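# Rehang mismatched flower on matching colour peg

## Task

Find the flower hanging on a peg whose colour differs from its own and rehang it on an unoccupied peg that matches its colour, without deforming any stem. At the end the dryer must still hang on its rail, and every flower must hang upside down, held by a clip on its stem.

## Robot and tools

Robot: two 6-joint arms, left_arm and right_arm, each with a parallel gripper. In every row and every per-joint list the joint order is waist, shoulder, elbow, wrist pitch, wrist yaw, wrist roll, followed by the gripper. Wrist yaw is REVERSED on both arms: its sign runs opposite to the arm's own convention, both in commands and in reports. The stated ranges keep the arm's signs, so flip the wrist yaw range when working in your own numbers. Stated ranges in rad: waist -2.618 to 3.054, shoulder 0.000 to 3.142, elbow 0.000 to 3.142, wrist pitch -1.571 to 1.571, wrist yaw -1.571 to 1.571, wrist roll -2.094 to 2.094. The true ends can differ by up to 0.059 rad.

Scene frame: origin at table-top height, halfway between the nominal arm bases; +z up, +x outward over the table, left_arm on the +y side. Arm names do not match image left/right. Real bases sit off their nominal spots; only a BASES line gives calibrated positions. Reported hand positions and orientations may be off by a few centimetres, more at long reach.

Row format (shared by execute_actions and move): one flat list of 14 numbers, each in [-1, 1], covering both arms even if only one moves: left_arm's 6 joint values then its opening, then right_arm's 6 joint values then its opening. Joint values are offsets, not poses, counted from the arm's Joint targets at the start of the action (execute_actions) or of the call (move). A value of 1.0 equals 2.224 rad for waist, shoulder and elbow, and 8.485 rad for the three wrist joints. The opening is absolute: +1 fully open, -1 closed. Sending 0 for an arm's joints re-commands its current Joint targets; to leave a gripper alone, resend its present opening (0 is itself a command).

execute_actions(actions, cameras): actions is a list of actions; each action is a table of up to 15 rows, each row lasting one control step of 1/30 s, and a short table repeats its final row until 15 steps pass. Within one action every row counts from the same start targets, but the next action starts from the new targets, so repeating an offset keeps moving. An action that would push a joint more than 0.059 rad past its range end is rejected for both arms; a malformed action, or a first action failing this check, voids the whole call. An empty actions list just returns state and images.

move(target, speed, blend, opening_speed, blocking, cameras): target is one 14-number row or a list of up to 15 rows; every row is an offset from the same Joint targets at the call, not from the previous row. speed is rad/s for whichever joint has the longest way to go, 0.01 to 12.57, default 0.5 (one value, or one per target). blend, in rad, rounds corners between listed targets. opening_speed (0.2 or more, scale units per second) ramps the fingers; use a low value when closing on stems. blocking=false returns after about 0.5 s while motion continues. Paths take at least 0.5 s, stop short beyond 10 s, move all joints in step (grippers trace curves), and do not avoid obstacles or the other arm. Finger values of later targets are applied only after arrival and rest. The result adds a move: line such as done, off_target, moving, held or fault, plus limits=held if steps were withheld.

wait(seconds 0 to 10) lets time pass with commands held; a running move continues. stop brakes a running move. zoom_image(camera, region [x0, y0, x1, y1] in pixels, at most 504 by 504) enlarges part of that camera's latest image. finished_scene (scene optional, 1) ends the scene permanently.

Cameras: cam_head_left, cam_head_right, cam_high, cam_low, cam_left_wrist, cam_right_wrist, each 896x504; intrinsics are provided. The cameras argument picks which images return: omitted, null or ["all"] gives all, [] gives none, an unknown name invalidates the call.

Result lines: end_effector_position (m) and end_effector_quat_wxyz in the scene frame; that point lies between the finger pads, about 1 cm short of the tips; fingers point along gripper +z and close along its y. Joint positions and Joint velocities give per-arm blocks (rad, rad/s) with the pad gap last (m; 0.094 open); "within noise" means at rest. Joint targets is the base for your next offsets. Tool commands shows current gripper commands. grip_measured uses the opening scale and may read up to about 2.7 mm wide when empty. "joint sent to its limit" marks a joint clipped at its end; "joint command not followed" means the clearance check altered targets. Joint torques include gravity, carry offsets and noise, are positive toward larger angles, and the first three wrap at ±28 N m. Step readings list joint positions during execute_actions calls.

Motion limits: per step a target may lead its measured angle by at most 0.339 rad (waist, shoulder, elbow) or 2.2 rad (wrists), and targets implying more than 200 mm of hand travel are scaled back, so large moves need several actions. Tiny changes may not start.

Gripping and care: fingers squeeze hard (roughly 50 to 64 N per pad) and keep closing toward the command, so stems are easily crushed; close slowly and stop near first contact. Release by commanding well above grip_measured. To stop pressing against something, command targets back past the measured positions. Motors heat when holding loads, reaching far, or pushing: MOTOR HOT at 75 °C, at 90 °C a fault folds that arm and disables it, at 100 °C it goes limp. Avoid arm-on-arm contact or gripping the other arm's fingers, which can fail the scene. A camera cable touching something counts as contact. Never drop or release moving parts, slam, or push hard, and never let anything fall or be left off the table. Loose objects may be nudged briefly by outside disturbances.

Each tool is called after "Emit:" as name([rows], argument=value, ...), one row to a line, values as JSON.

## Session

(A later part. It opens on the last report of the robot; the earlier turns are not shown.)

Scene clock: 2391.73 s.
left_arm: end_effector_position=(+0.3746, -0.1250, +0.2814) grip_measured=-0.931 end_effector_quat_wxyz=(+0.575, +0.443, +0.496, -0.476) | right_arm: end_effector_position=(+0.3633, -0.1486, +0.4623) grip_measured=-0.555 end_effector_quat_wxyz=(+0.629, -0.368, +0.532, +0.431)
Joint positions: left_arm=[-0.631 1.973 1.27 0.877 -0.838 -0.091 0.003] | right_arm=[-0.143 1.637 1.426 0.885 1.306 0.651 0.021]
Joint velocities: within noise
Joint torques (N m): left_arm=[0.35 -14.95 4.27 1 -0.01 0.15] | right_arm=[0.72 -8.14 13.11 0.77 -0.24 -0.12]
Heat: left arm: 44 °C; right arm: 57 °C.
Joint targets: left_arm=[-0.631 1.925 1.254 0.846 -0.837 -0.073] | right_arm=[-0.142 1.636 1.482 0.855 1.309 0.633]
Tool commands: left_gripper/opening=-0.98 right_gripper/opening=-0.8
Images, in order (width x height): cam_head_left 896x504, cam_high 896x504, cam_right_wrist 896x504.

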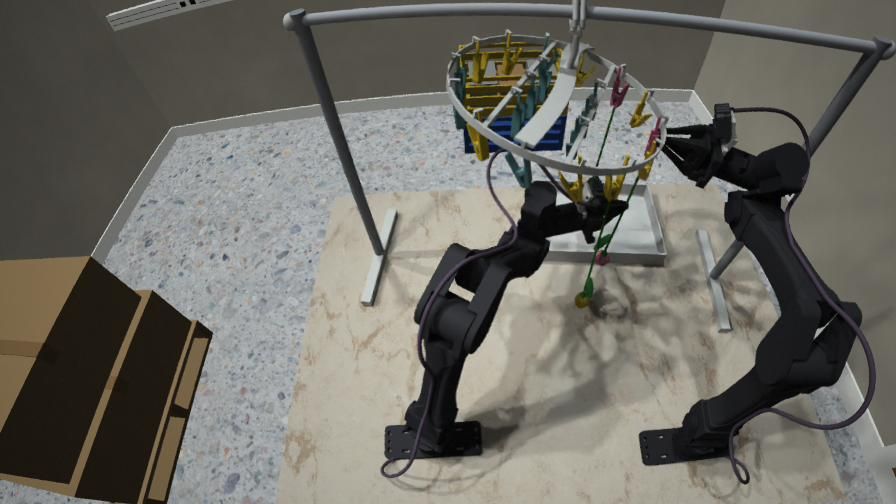

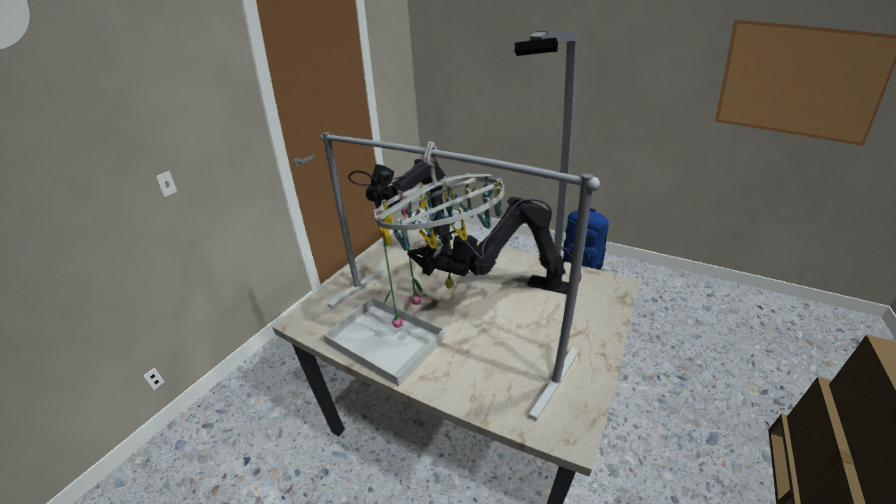

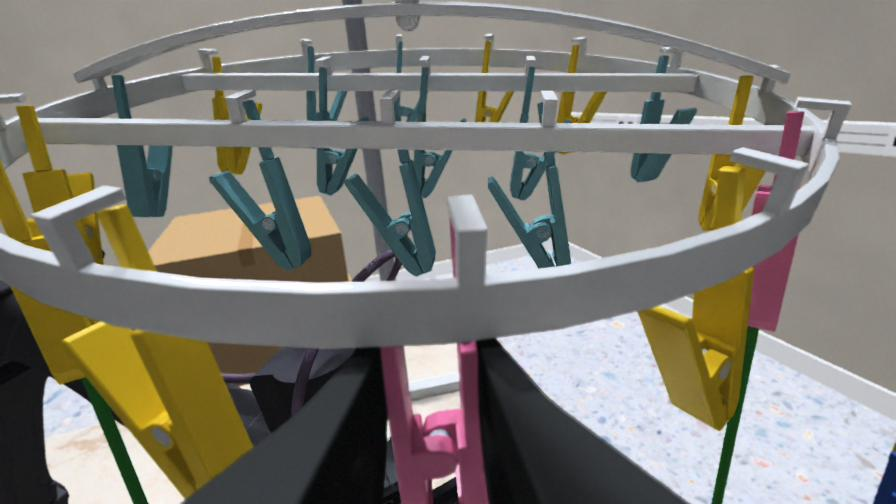

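Emit:
move(target=[-0.0080, -0.0101, 0, -0.00318, 0.00471, -0.00613, -0.98, 0, 0, 0, 0, 0, 0, -0.8], speed=0.06, cameras=["cam_head_left","cam_head_right","cam_low","cam_high"])

Emit:
wait(seconds=3, cameras=["cam_head_left","cam_head_right","cam_low","cam_high"])

Emit:
zoom_image(camera="cam_head_right", region=[625, 130, 655, 190])

Emit:
zoom_image(camera="cam_low", region=[506, 110, 526, 150])

Emit:
zoom_image(camera="cam_low", region=[490, 180, 540, 250])

Emit:
zoom_image(camera="cam_high", region=[390, 190, 440, 310])

Scene clock: 2472.13 s.
left_arm: end_effector_position=(+0.3705, -0.1276, +0.2883) grip_measured=-0.931 end_effector_quat_wxyz=(+0.567, +0.432, +0.506, -0.486) | right_arm: end_effector_position=(+0.3633, -0.1486, +0.4623) grip_measured=-0.555 end_effector_quat_wxyz=(+0.629, -0.368, +0.532, +0.431)
Joint positions: left_arm=[-0.644 1.952 1.27 0.853 -0.82 -0.126 0.003] | right_arm=[-0.143 1.637 1.426 0.885 1.306 0.651 0.021]
Joint velocities: within noise
Joint torques (N m): left_arm=[-0.68 -14.98 4.26 1.02 0.17 -0.01] | right_arm=[0.72 -8.14 13.12 0.77 -0.23 -0.12]
Heat: left arm: 48 °C; right arm: 57 °C.
Joint targets: left_arm=[-0.649 1.902 1.254 0.819 -0.797 -0.125] | right_arm=[-0.142 1.636 1.482 0.855 1.309 0.633]
move: off_target (left_arm, right_arm); left_arm: the shoulder is farthest, 0.049 rad from its target; right_arm: the elbow is farthest, 0.056 rad from its target
Images, in order (width x height): cam_head_left 896x504, cam_head_right 896x504, cam_high 896x504, cam_low 896x504.

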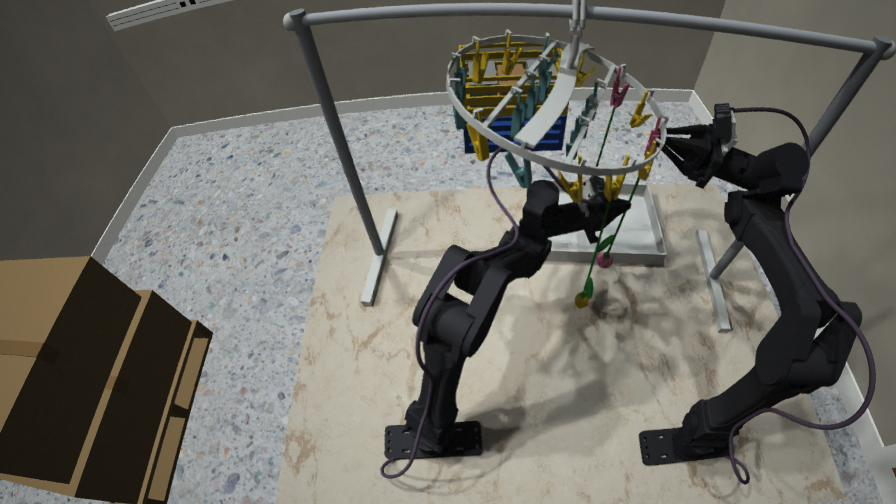

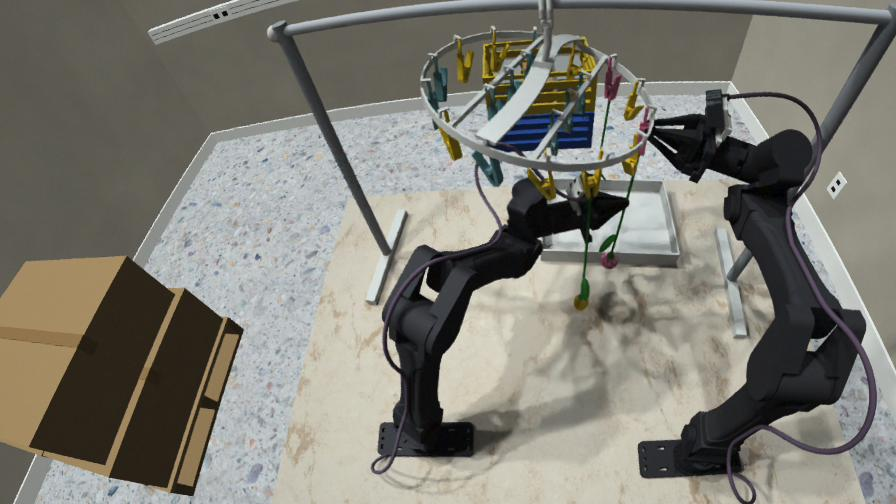

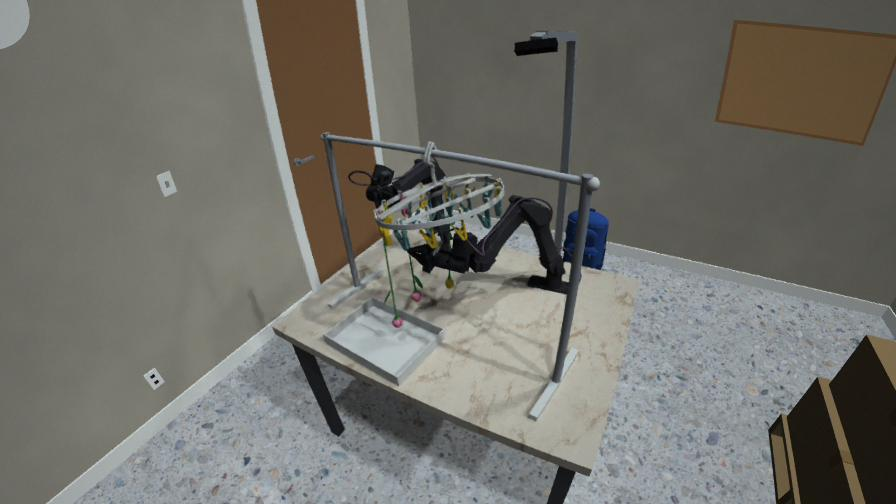

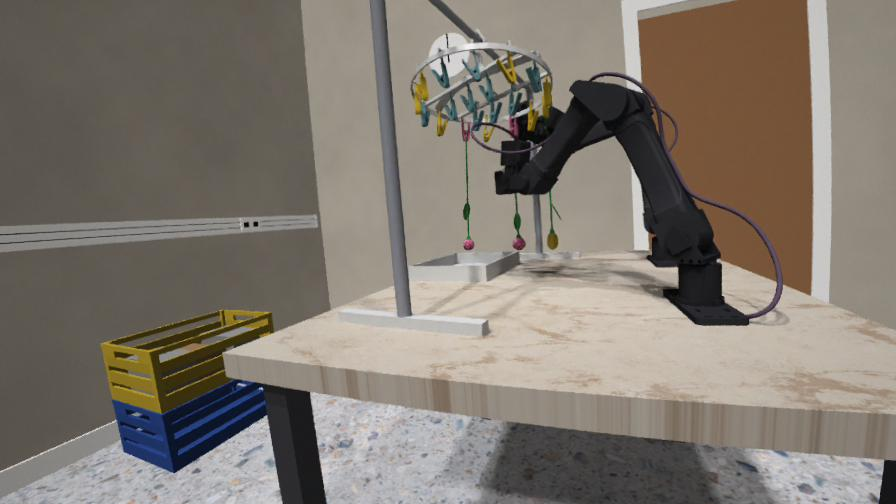

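Scene clock: 2475.13 s.
left_arm: end_effector_position=(+0.3681, -0.1299, +0.2883) grip_measured=-0.931 end_effector_quat_wxyz=(+0.566, +0.433, +0.505, -0.487) | right_arm: end_effector_position=(+0.3633, -0.1486, +0.4623) grip_measured=-0.555 end_effector_quat_wxyz=(+0.629, -0.368, +0.532, +0.431)
Joint positions: left_arm=[-0.65 1.952 1.27 0.853 -0.82 -0.126 0.003] | right_arm=[-0.143 1.637 1.426 0.885 1.306 0.651 0.021]
Joint velocities: within noise
Joint torques (N m): left_arm=[-0.64 -14.94 4.48 0.97 0.21 -0.04] | right_arm=[0.72 -8.14 13.12 0.77 -0.24 -0.12]
Heat: left arm: 49 °C; right arm: 57 °C.
Joint targets: left_arm=[-0.649 1.902 1.254 0.819 -0.797 -0.125] | right_arm=[-0.142 1.636 1.482 0.855 1.309 0.633]
Tool commands: left_gripper/opening=-0.98 right_gripper/opening=-0.8
wait: 3.00 s; at rest by 0.17 s
Images, in order (width x height): cam_head_left 896x504, cam_head_right 896x504, cam_high 896x504, cam_low 896x504.

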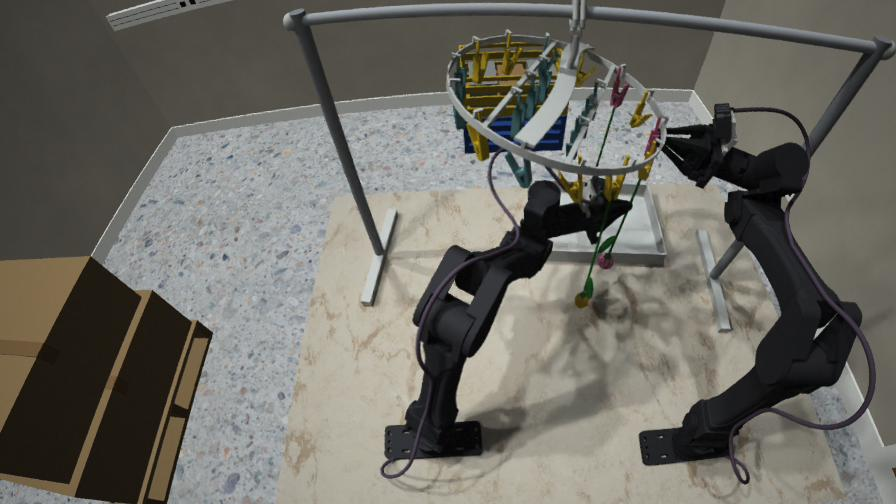

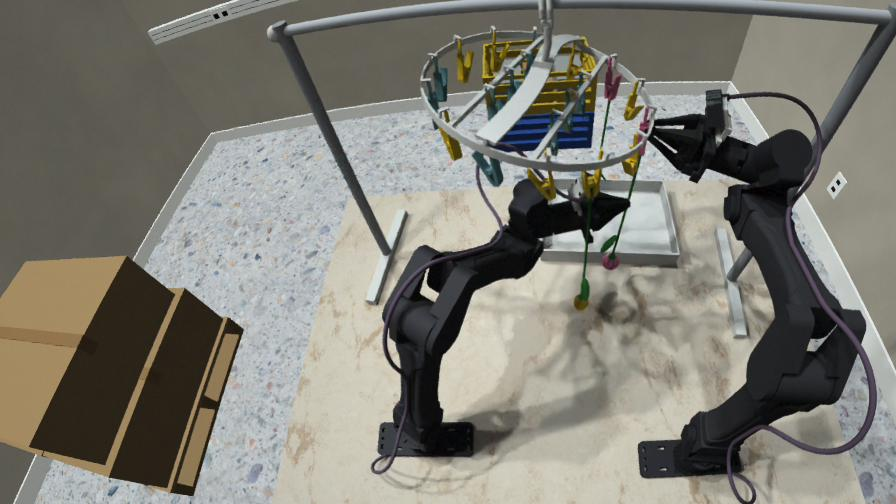

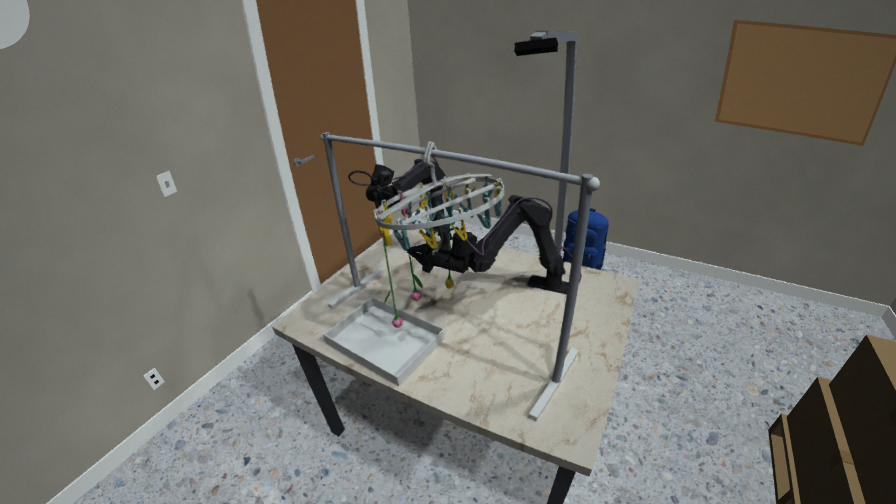

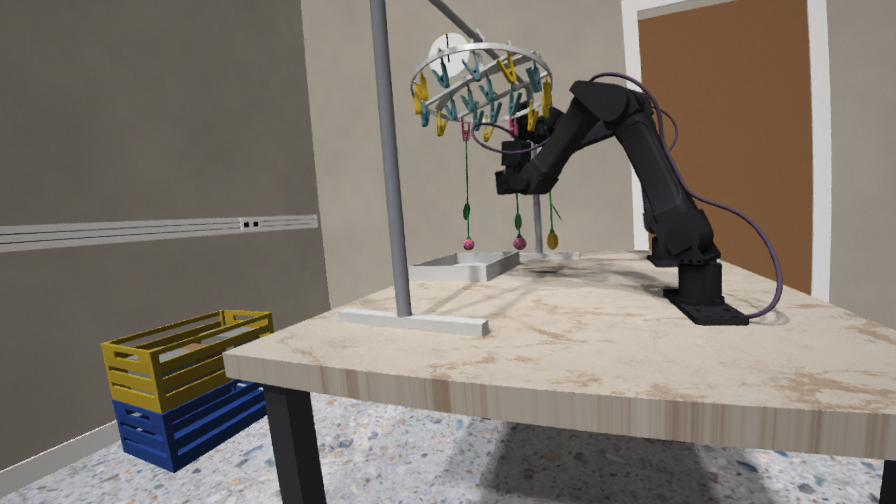

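Scaled by 8.400 from the camera's 896x504 image, which has a finer 1280x720 frame.

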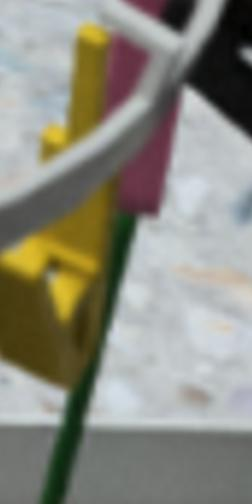

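Scaled by 12.600 from the camera's 896x504 image, which has a finer 1280x720 frame.

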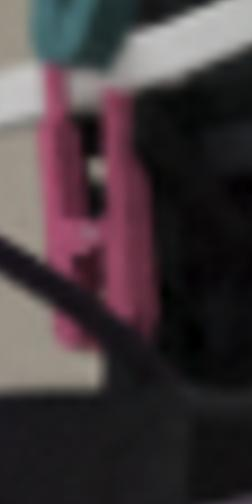

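Scaled by 7.200 from the camera's 896x504 image, which has a finer 1280x720 frame.

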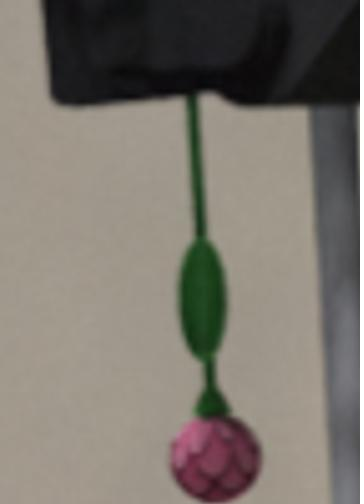

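Scaled by 4.200 from the camera's 896x504 image, which has a finer 1280x720 frame.

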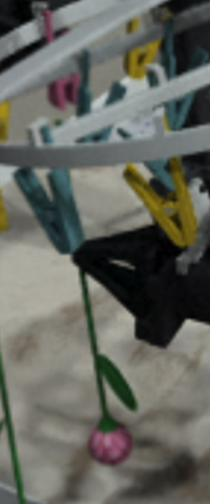

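Emit:
zoom_image(camera="cam_high", region=[392, 190, 422, 260])

Emit:
zoom_image(camera="cam_head_right", region=[625, 100, 665, 170])

Emit:
zoom_image(camera="cam_head_left", region=[625, 110, 675, 200])

Scaled by 7.200 from the camera's 896x504 image, which has a finer 1280x720 frame.

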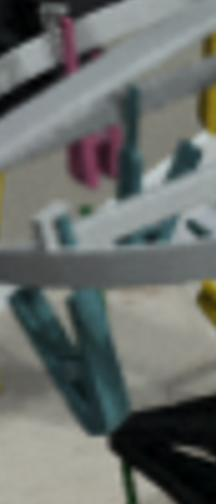

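Scaled by 7.200 from the camera's 896x504 image, which has a finer 1280x720 frame.

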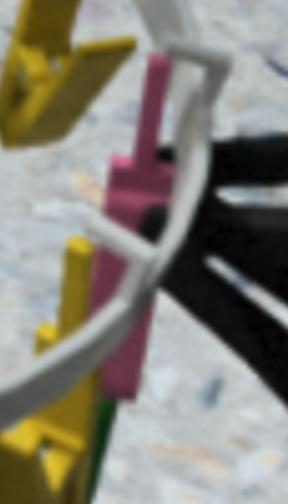

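Scaled by 5.600 from the camera's 896x504 image, which has a finer 1280x720 frame.

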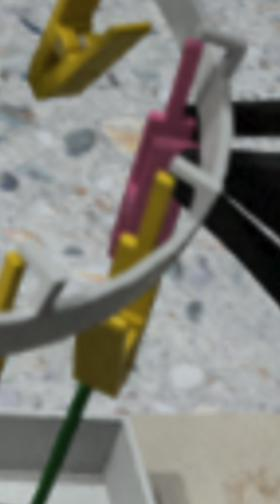

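Emit:
move(target=[-0.0016, -0.0069, -0.0094, 0, 0, 0, -0.98, 0, 0, 0, 0, 0, 0, -0.8], speed=0.05, cameras=[])

Emit:
wait(seconds=2, cameras=["cam_head_left","cam_head_right","cam_low","cam_high"])

Emit:
zoom_image(camera="cam_low", region=[500, 110, 540, 210])

Emit:
zoom_image(camera="cam_high", region=[392, 190, 422, 260])

Emit:
zoom_image(camera="cam_head_right", region=[625, 100, 665, 170])

Emit:
zoom_image(camera="cam_head_left", region=[625, 110, 675, 200])

Scene clock: 2618.80 s.
left_arm: end_effector_position=(+0.3645, -0.1275, +0.2872) grip_measured=-0.931 end_effector_quat_wxyz=(+0.564, +0.433, +0.507, -0.488) | right_arm: end_effector_position=(+0.3633, -0.1486, +0.4623) grip_measured=-0.555 end_effector_quat_wxyz=(+0.629, -0.368, +0.532, +0.431)
Joint positions: left_arm=[-0.65 1.937 1.248 0.853 -0.82 -0.126 0.003] | right_arm=[-0.143 1.637 1.426 0.885 1.306 0.651 0.021]
Joint velocities: within noise
Joint torques (N m): left_arm=[-0.66 -14.6 4.51 1.07 0.21 -0.08] | right_arm=[0.72 -8.14 13.12 0.77 -0.23 -0.12]
Heat: left arm: 61 °C; right arm: 58 °C.
Joint targets: left_arm=[-0.653 1.887 1.233 0.819 -0.797 -0.125] | right_arm=[-0.142 1.636 1.482 0.855 1.309 0.633]
move: off_target (left_arm, right_arm); left_arm: the shoulder is farthest, 0.050 rad from its target; right_arm: the elbow is farthest, 0.056 rad from its target
No camera images: "cameras" was empty.

Scene clock: 2620.80 s.
left_arm: end_effector_position=(+0.3645, -0.1275, +0.2872) grip_measured=-0.931 end_effector_quat_wxyz=(+0.564, +0.433, +0.507, -0.488) | right_arm: end_effector_position=(+0.3633, -0.1486, +0.4623) grip_measured=-0.555 end_effector_quat_wxyz=(+0.629, -0.368, +0.532, +0.431)
Joint positions: left_arm=[-0.65 1.937 1.248 0.853 -0.82 -0.126 0.003] | right_arm=[-0.143 1.637 1.426 0.885 1.306 0.651 0.021]
Joint velocities: within noise
Joint torques (N m): left_arm=[-0.85 -14.72 4.44 1 0.2 -0.06] | right_arm=[0.72 -8.14 13.12 0.77 -0.24 -0.12]
Heat: left arm: 62 °C; right arm: 58 °C.
Joint targets: left_arm=[-0.653 1.887 1.233 0.819 -0.797 -0.125] | right_arm=[-0.142 1.636 1.482 0.855 1.309 0.633]
Tool commands: left_gripper/opening=-0.98 right_gripper/opening=-0.8
wait: 2.00 s; at rest by 0.17 s
Images, in order (width x height): cam_head_left 896x504, cam_head_right 896x504, cam_high 896x504, cam_low 896x504.

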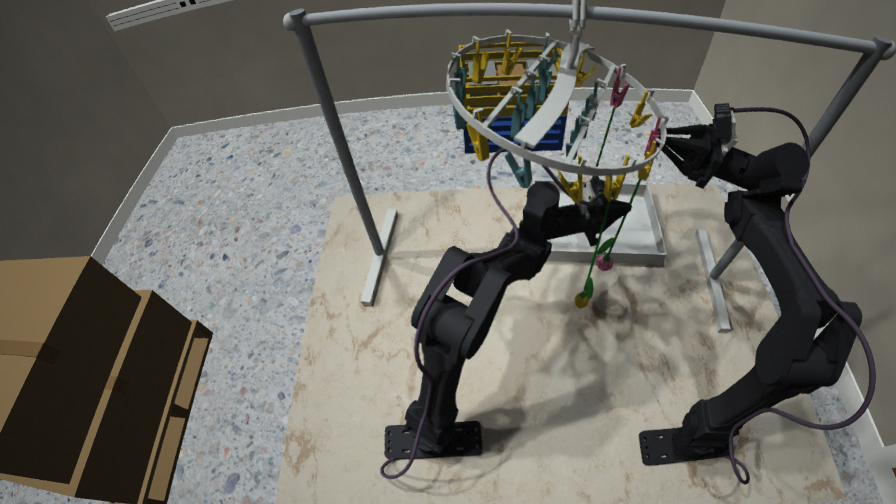

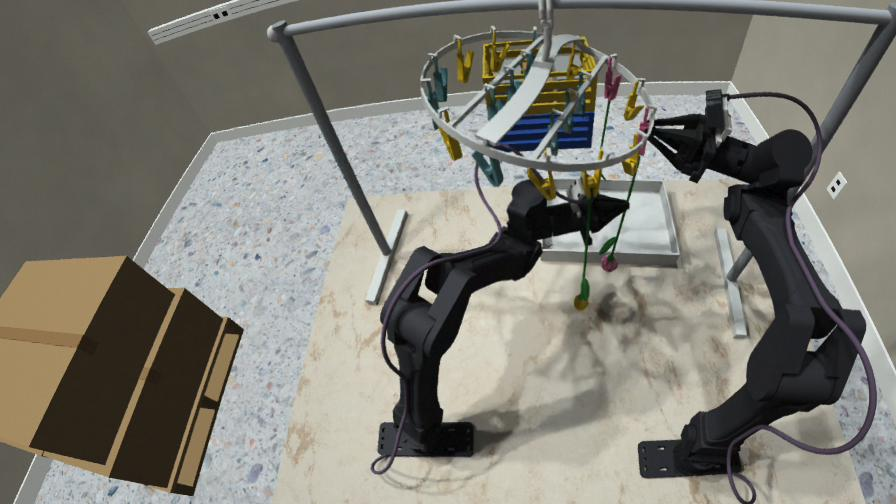

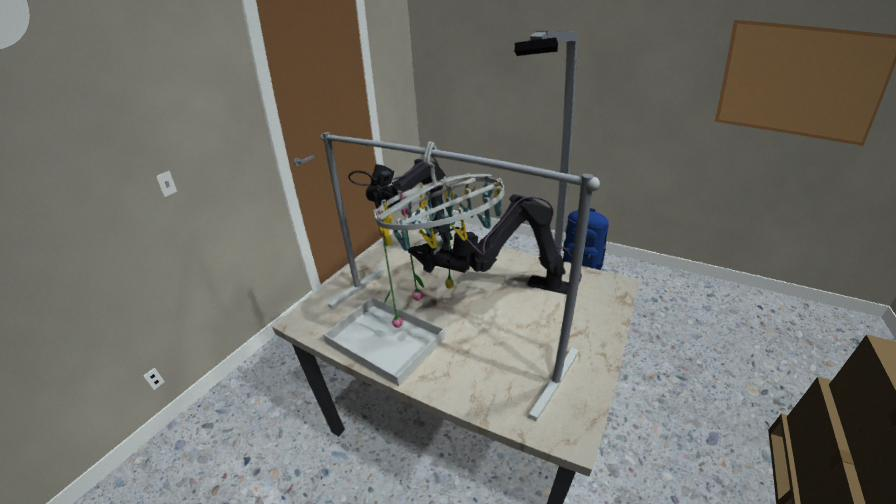

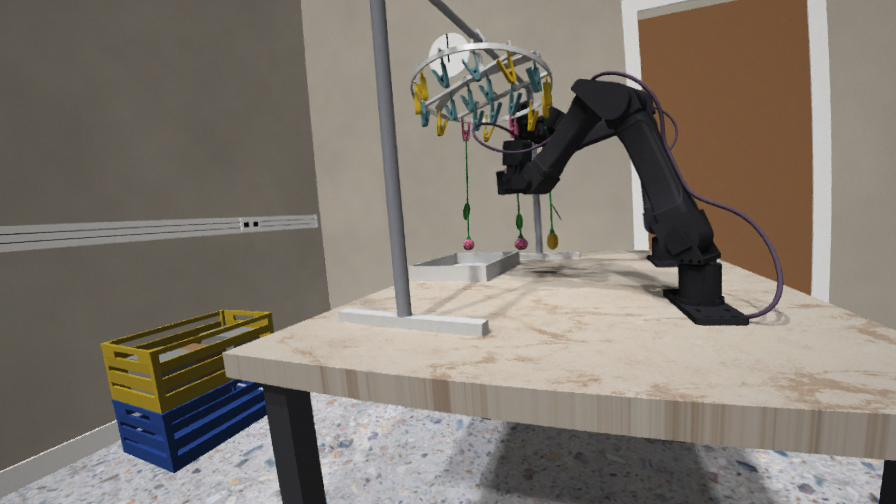

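Scaled by 5.040 from the camera's 896x504 image, which has a finer 1280x720 frame.

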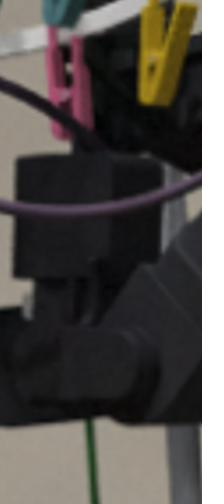

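Scaled by 7.200 from the camera's 896x504 image, which has a finer 1280x720 frame.

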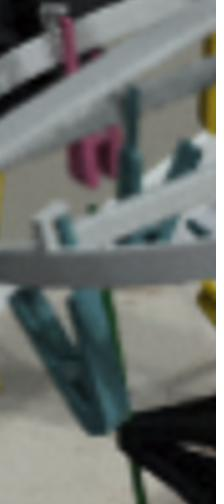

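Scaled by 7.200 from the camera's 896x504 image, which has a finer 1280x720 frame.

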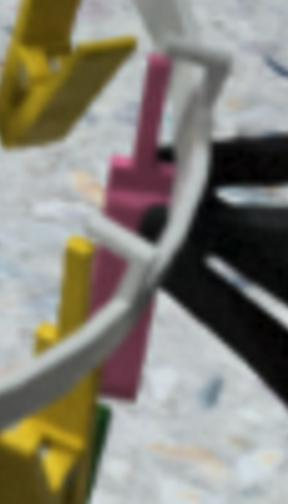

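Scaled by 5.600 from the camera's 896x504 image, which has a finer 1280x720 frame.

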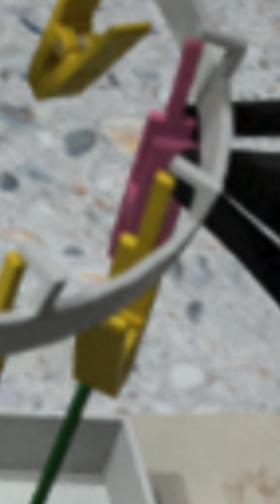

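Emit:
move(target=[0, 0, 0.027, 0, 0, 0, -0.98, 0, 0, 0, 0, 0, 0, -0.8], speed=0.1, cameras=[])

Scene clock: 2656.33 s.
left_arm: end_effector_position=(+0.3645, -0.1275, +0.2872) grip_measured=-0.931 end_effector_quat_wxyz=(+0.564, +0.433, +0.507, -0.488) | right_arm: end_effector_position=(+0.3633, -0.1486, +0.4623) grip_measured=-0.555 end_effector_quat_wxyz=(+0.629, -0.368, +0.532, +0.431)
Joint positions: left_arm=[-0.65 1.937 1.248 0.853 -0.82 -0.126 0.003] | right_arm=[-0.143 1.637 1.426 0.885 1.306 0.651 0.021]
Joint velocities: within noise
Joint torques (N m): left_arm=[-0.61 -14.87 9.57 1.02 0.22 0] | right_arm=[0.7 -8.14 13.12 0.77 -0.24 -0.12]
Heat: left arm: 70 °C; right arm: 58 °C.
Joint targets: left_arm=[-0.653 1.887 1.293 0.819 -0.797 -0.125] | right_arm=[-0.142 1.636 1.482 0.855 1.309 0.633]
move: off_target (left_arm, right_arm); left_arm: the shoulder is farthest, 0.050 rad from its target; right_arm: the elbow is farthest, 0.056 rad from its target
No camera images: "cameras" was empty.

Emit:
move(target=[0, 0.0189, 0, 0, 0, 0, -0.98, 0, 0, 0, 0, 0, 0, -0.8], speed=0.1, cameras=[])

Scene clock: 2662.13 s.
left_arm: end_effector_position=(+0.3645, -0.1275, +0.2872) grip_measured=-0.931 end_effector_quat_wxyz=(+0.564, +0.433, +0.507, -0.488) | right_arm: end_effector_position=(+0.3633, -0.1486, +0.4623) grip_measured=-0.555 end_effector_quat_wxyz=(+0.629, -0.368, +0.532, +0.431)
Joint positions: left_arm=[-0.65 1.937 1.248 0.853 -0.82 -0.126 0.003] | right_arm=[-0.143 1.637 1.426 0.885 1.306 0.651 0.021]
Joint velocities: within noise
Joint torques (N m): left_arm=[-0.61 -10.69 9.52 1 0.18 -0.02] | right_arm=[0.72 -8.14 13.12 0.77 -0.24 -0.12]
Heat: left arm: 70 °C; right arm: 58 °C.
Joint targets: left_arm=[-0.653 1.929 1.293 0.819 -0.797 -0.125] | right_arm=[-0.142 1.636 1.482 0.855 1.309 0.633]
move: off_target (left_arm, right_arm); left_arm: the elbow is farthest, 0.045 rad from its target; right_arm: the elbow is farthest, 0.056 rad from its target
No camera images: "cameras" was empty.

Emit:
move([
  [0, -0.0180, 0.0036, 0, 0, 0, -0.98, 0, 0, 0, 0, 0, 0, -0.8],
  [0, -0.0292, 0.0155, -0.0056, 0, 0, -0.98, 0, 0, 0, 0, 0, 0, -0.8],
  [0, -0.0090, 0.0110, -0.0056, 0, 0, -0.98, 0, 0, 0, 0, 0, 0, -0.8],
], speed=[0.08, 0.03, 0.08], cameras=["cam_head_left","cam_head_right","cam_low","cam_high"])

Emit:
zoom_image(camera="cam_low", region=[500, 110, 540, 210])

Emit:
zoom_image(camera="cam_high", region=[392, 190, 422, 260])

Emit:
zoom_image(camera="cam_head_right", region=[625, 100, 665, 170])

Emit:
zoom_image(camera="cam_head_left", region=[625, 110, 675, 200])

Scene clock: 2681.13 s.
left_arm: end_effector_position=(+0.3638, -0.1270, +0.2996) grip_measured=-0.931 end_effector_quat_wxyz=(+0.563, +0.432, +0.508, -0.488) | right_arm: end_effector_position=(+0.3633, -0.1486, +0.4623) grip_measured=-0.555 end_effector_quat_wxyz=(+0.629, -0.368, +0.532, +0.431)
Joint positions: left_arm=[-0.65 1.914 1.271 0.805 -0.82 -0.128 0.003] | right_arm=[-0.143 1.637 1.426 0.885 1.306 0.651 0.021]
Joint velocities: within noise
Joint torques (N m): left_arm=[-0.91 -10.28 9.85 1.03 0.24 0] | right_arm=[0.72 -8.16 13.12 0.77 -0.23 -0.12]
Heat: left arm: 64 °C; right arm: 58 °C.
Joint targets: left_arm=[-0.653 1.909 1.318 0.772 -0.797 -0.125] | right_arm=[-0.142 1.636 1.482 0.855 1.309 0.633]
move: off_target (left_arm, right_arm); left_arm: the elbow is farthest, 0.046 rad from its target; right_arm: the elbow is farthest, 0.056 rad from its target
Images, in order (width x height): cam_head_left 896x504, cam_head_right 896x504, cam_high 896x504, cam_low 896x504.

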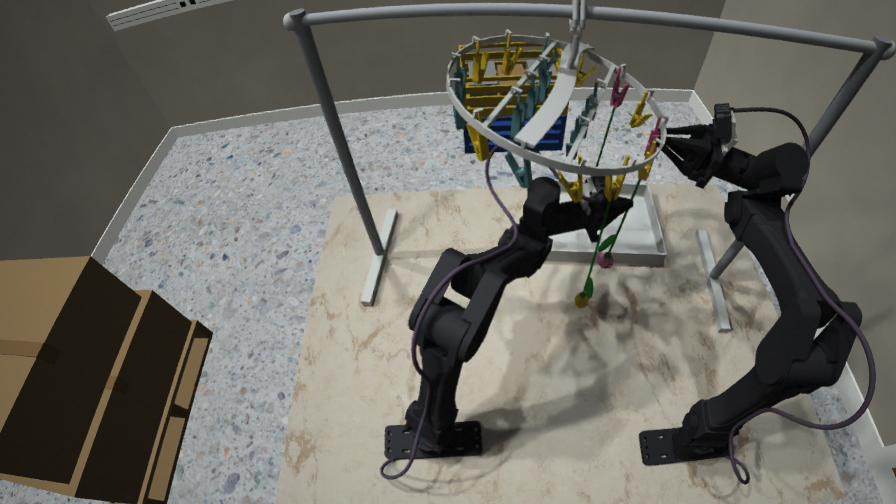

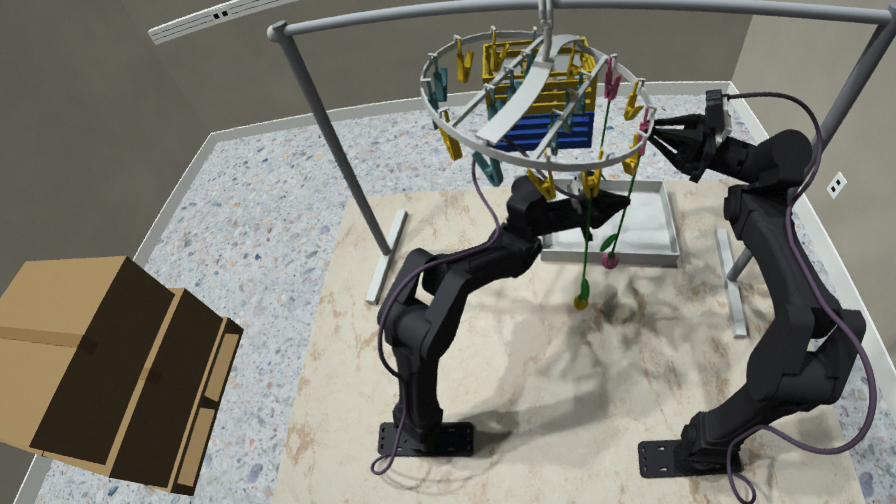

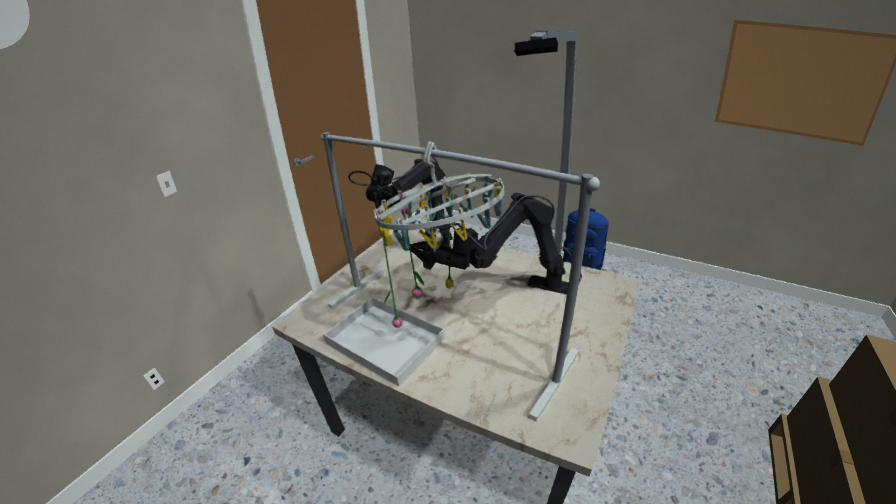

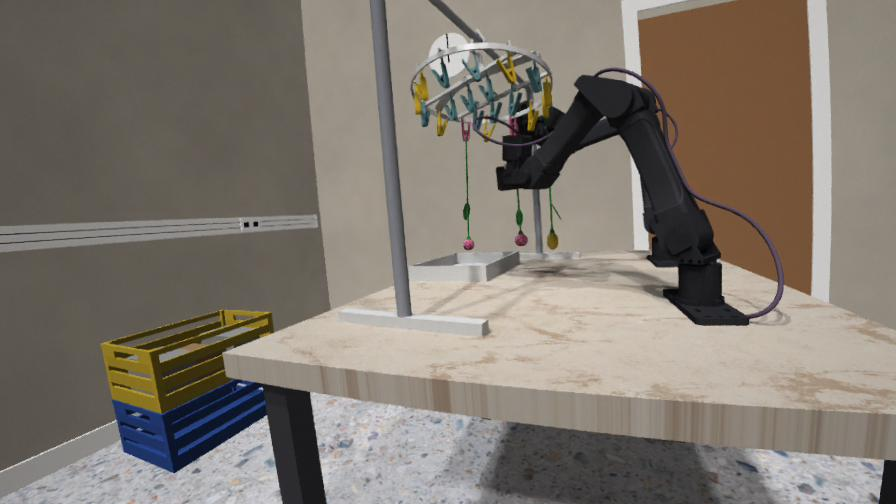

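Scaled by 5.040 from the camera's 896x504 image, which has a finer 1280x720 frame.

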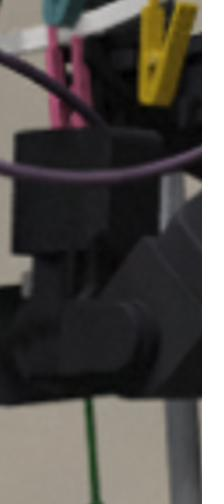

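Scaled by 7.200 from the camera's 896x504 image, which has a finer 1280x720 frame.

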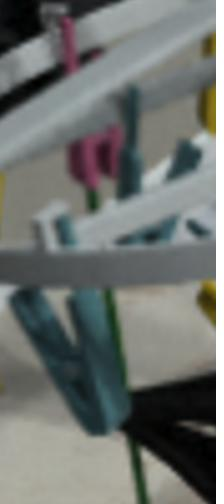

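Scaled by 7.200 from the camera's 896x504 image, which has a finer 1280x720 frame.

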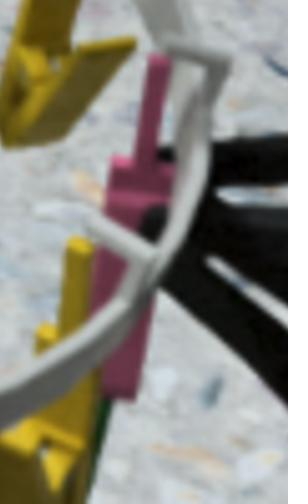

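Scaled by 5.600 from the camera's 896x504 image, which has a finer 1280x720 frame.

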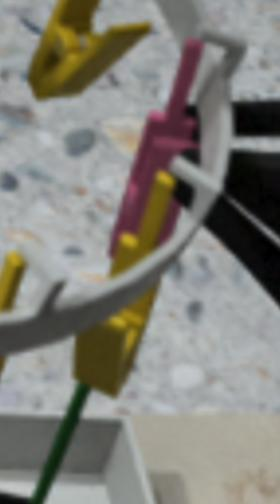

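Emit:
zoom_image(camera="cam_high", region=[398, 204, 412, 224])

Emit:
zoom_image(camera="cam_low", region=[504, 112, 524, 142])

Scaled by 25.200 from the camera's 896x504 image, which has a finer 1280x720 frame.

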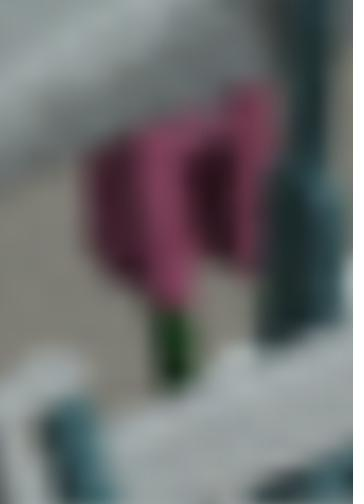

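Scaled by 16.800 from the camera's 896x504 image, which has a finer 1280x720 frame.

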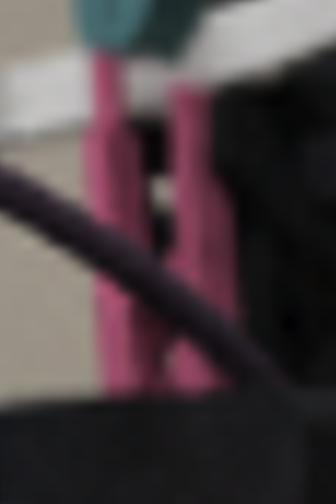

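Emit:
move([
  [0, -0.0184, 0.0038, 0, 0, 0, -0.98, 0, 0, 0, 0, 0, 0, -0.8],
  [0, -0.0327, 0.0128, -0.00546, 0, 0, -0.98, 0, 0, 0, 0, 0, 0, -0.8],
  [0, -0.0126, 0.0083, -0.00546, 0, 0, -0.98, 0, 0, 0, 0, 0, 0, -0.8],
], speed=[0.08, 0.03, 0.08], cameras=["cam_head_left","cam_head_right","cam_low","cam_high","cam_right_wrist","cam_left_wrist"])

Emit:
zoom_image(camera="cam_right_wrist", region=[340, 330, 540, 504])

Emit:
zoom_image(camera="cam_high", region=[392, 190, 422, 260])

Emit:
zoom_image(camera="cam_head_right", region=[625, 100, 665, 170])

Scene clock: 2731.57 s.
left_arm: end_effector_position=(+0.3621, -0.1268, +0.3026) grip_measured=-0.931 end_effector_quat_wxyz=(+0.553, +0.432, +0.518, -0.490) | right_arm: end_effector_position=(+0.3633, -0.1504, +0.4644) grip_measured=-0.555 end_effector_quat_wxyz=(+0.632, -0.369, +0.531, +0.428)
Joint positions: left_arm=[-0.651 1.894 1.28 0.747 -0.82 -0.128 0.003] | right_arm=[-0.147 1.637 1.432 0.885 1.306 0.651 0.021]
Joint velocities: within noise
Joint torques (N m): left_arm=[-0.68 -10.93 10.62 1.1 0.24 -0.03] | right_arm=[0.72 -8.13 12.4 0.76 -0.24 -0.12]
Heat: left arm: 60 °C; right arm: 57 °C.
Joint targets: left_arm=[-0.653 1.881 1.336 0.725 -0.797 -0.125] | right_arm=[-0.142 1.636 1.482 0.855 1.309 0.633]
move: off_target (left_arm, right_arm); left_arm: the elbow is farthest, 0.056 rad from its target; right_arm: the elbow is farthest, 0.050 rad from its target

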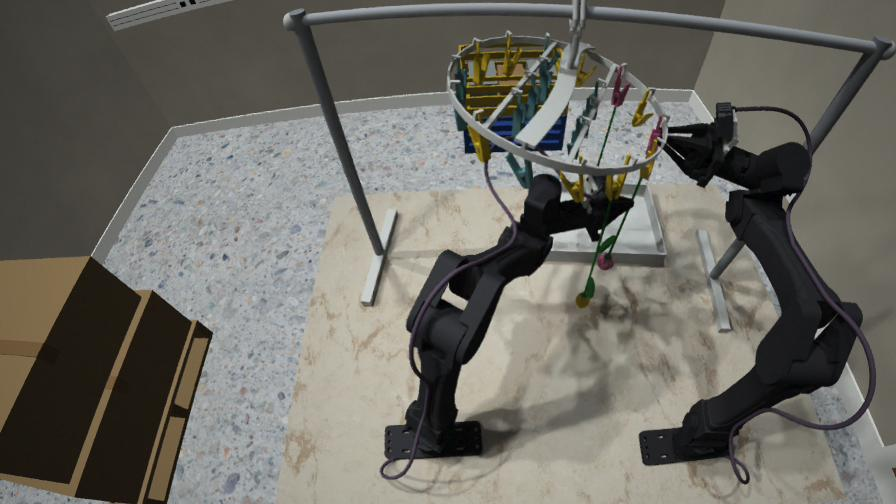

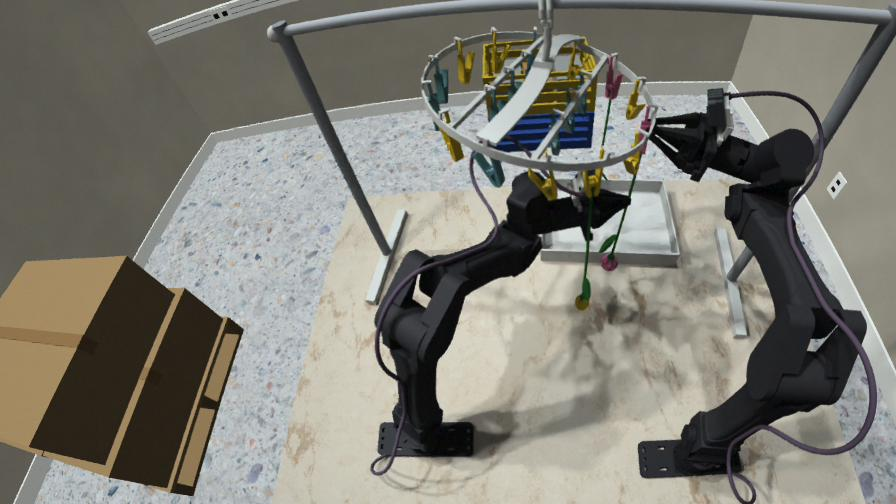

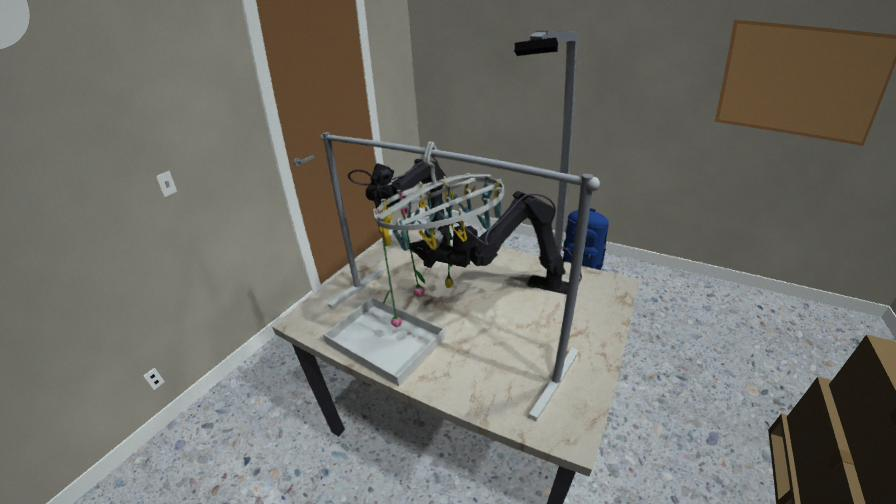

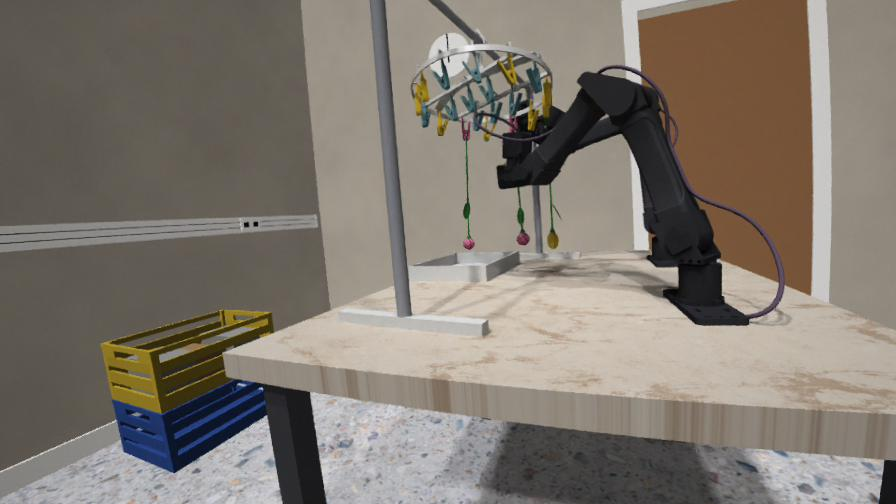

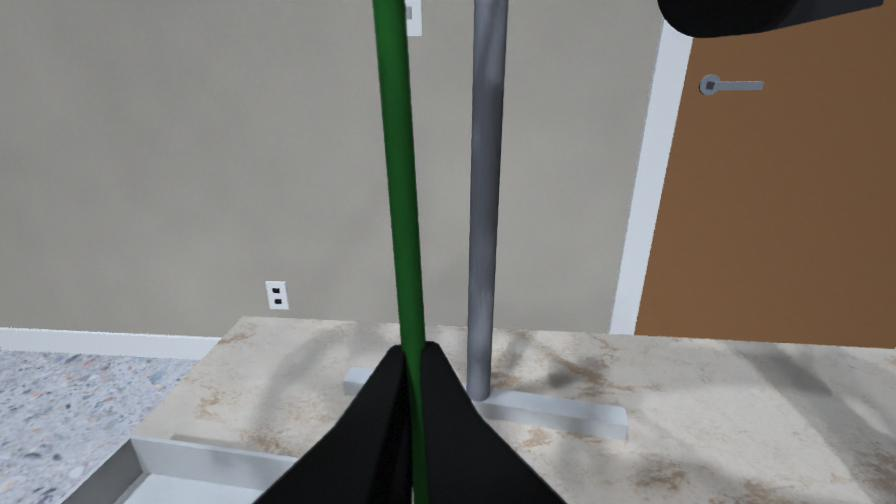

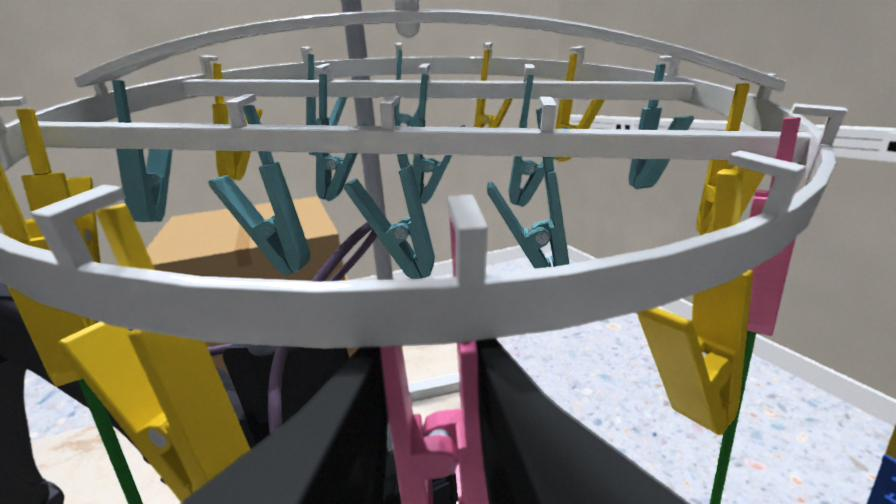

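Scaled by 2.520 from the camera's 896x504 image, which has a finer 1280x720 frame.

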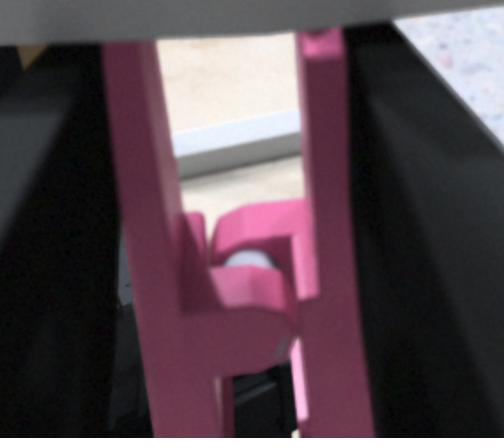

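Scaled by 7.200 from the camera's 896x504 image, which has a finer 1280x720 frame.

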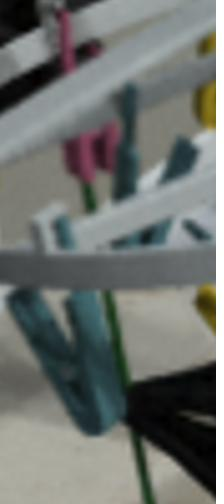

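Scaled by 7.200 from the camera's 896x504 image, which has a finer 1280x720 frame.

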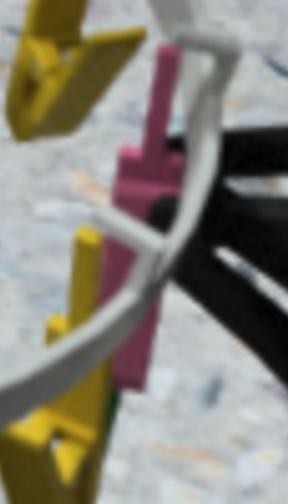

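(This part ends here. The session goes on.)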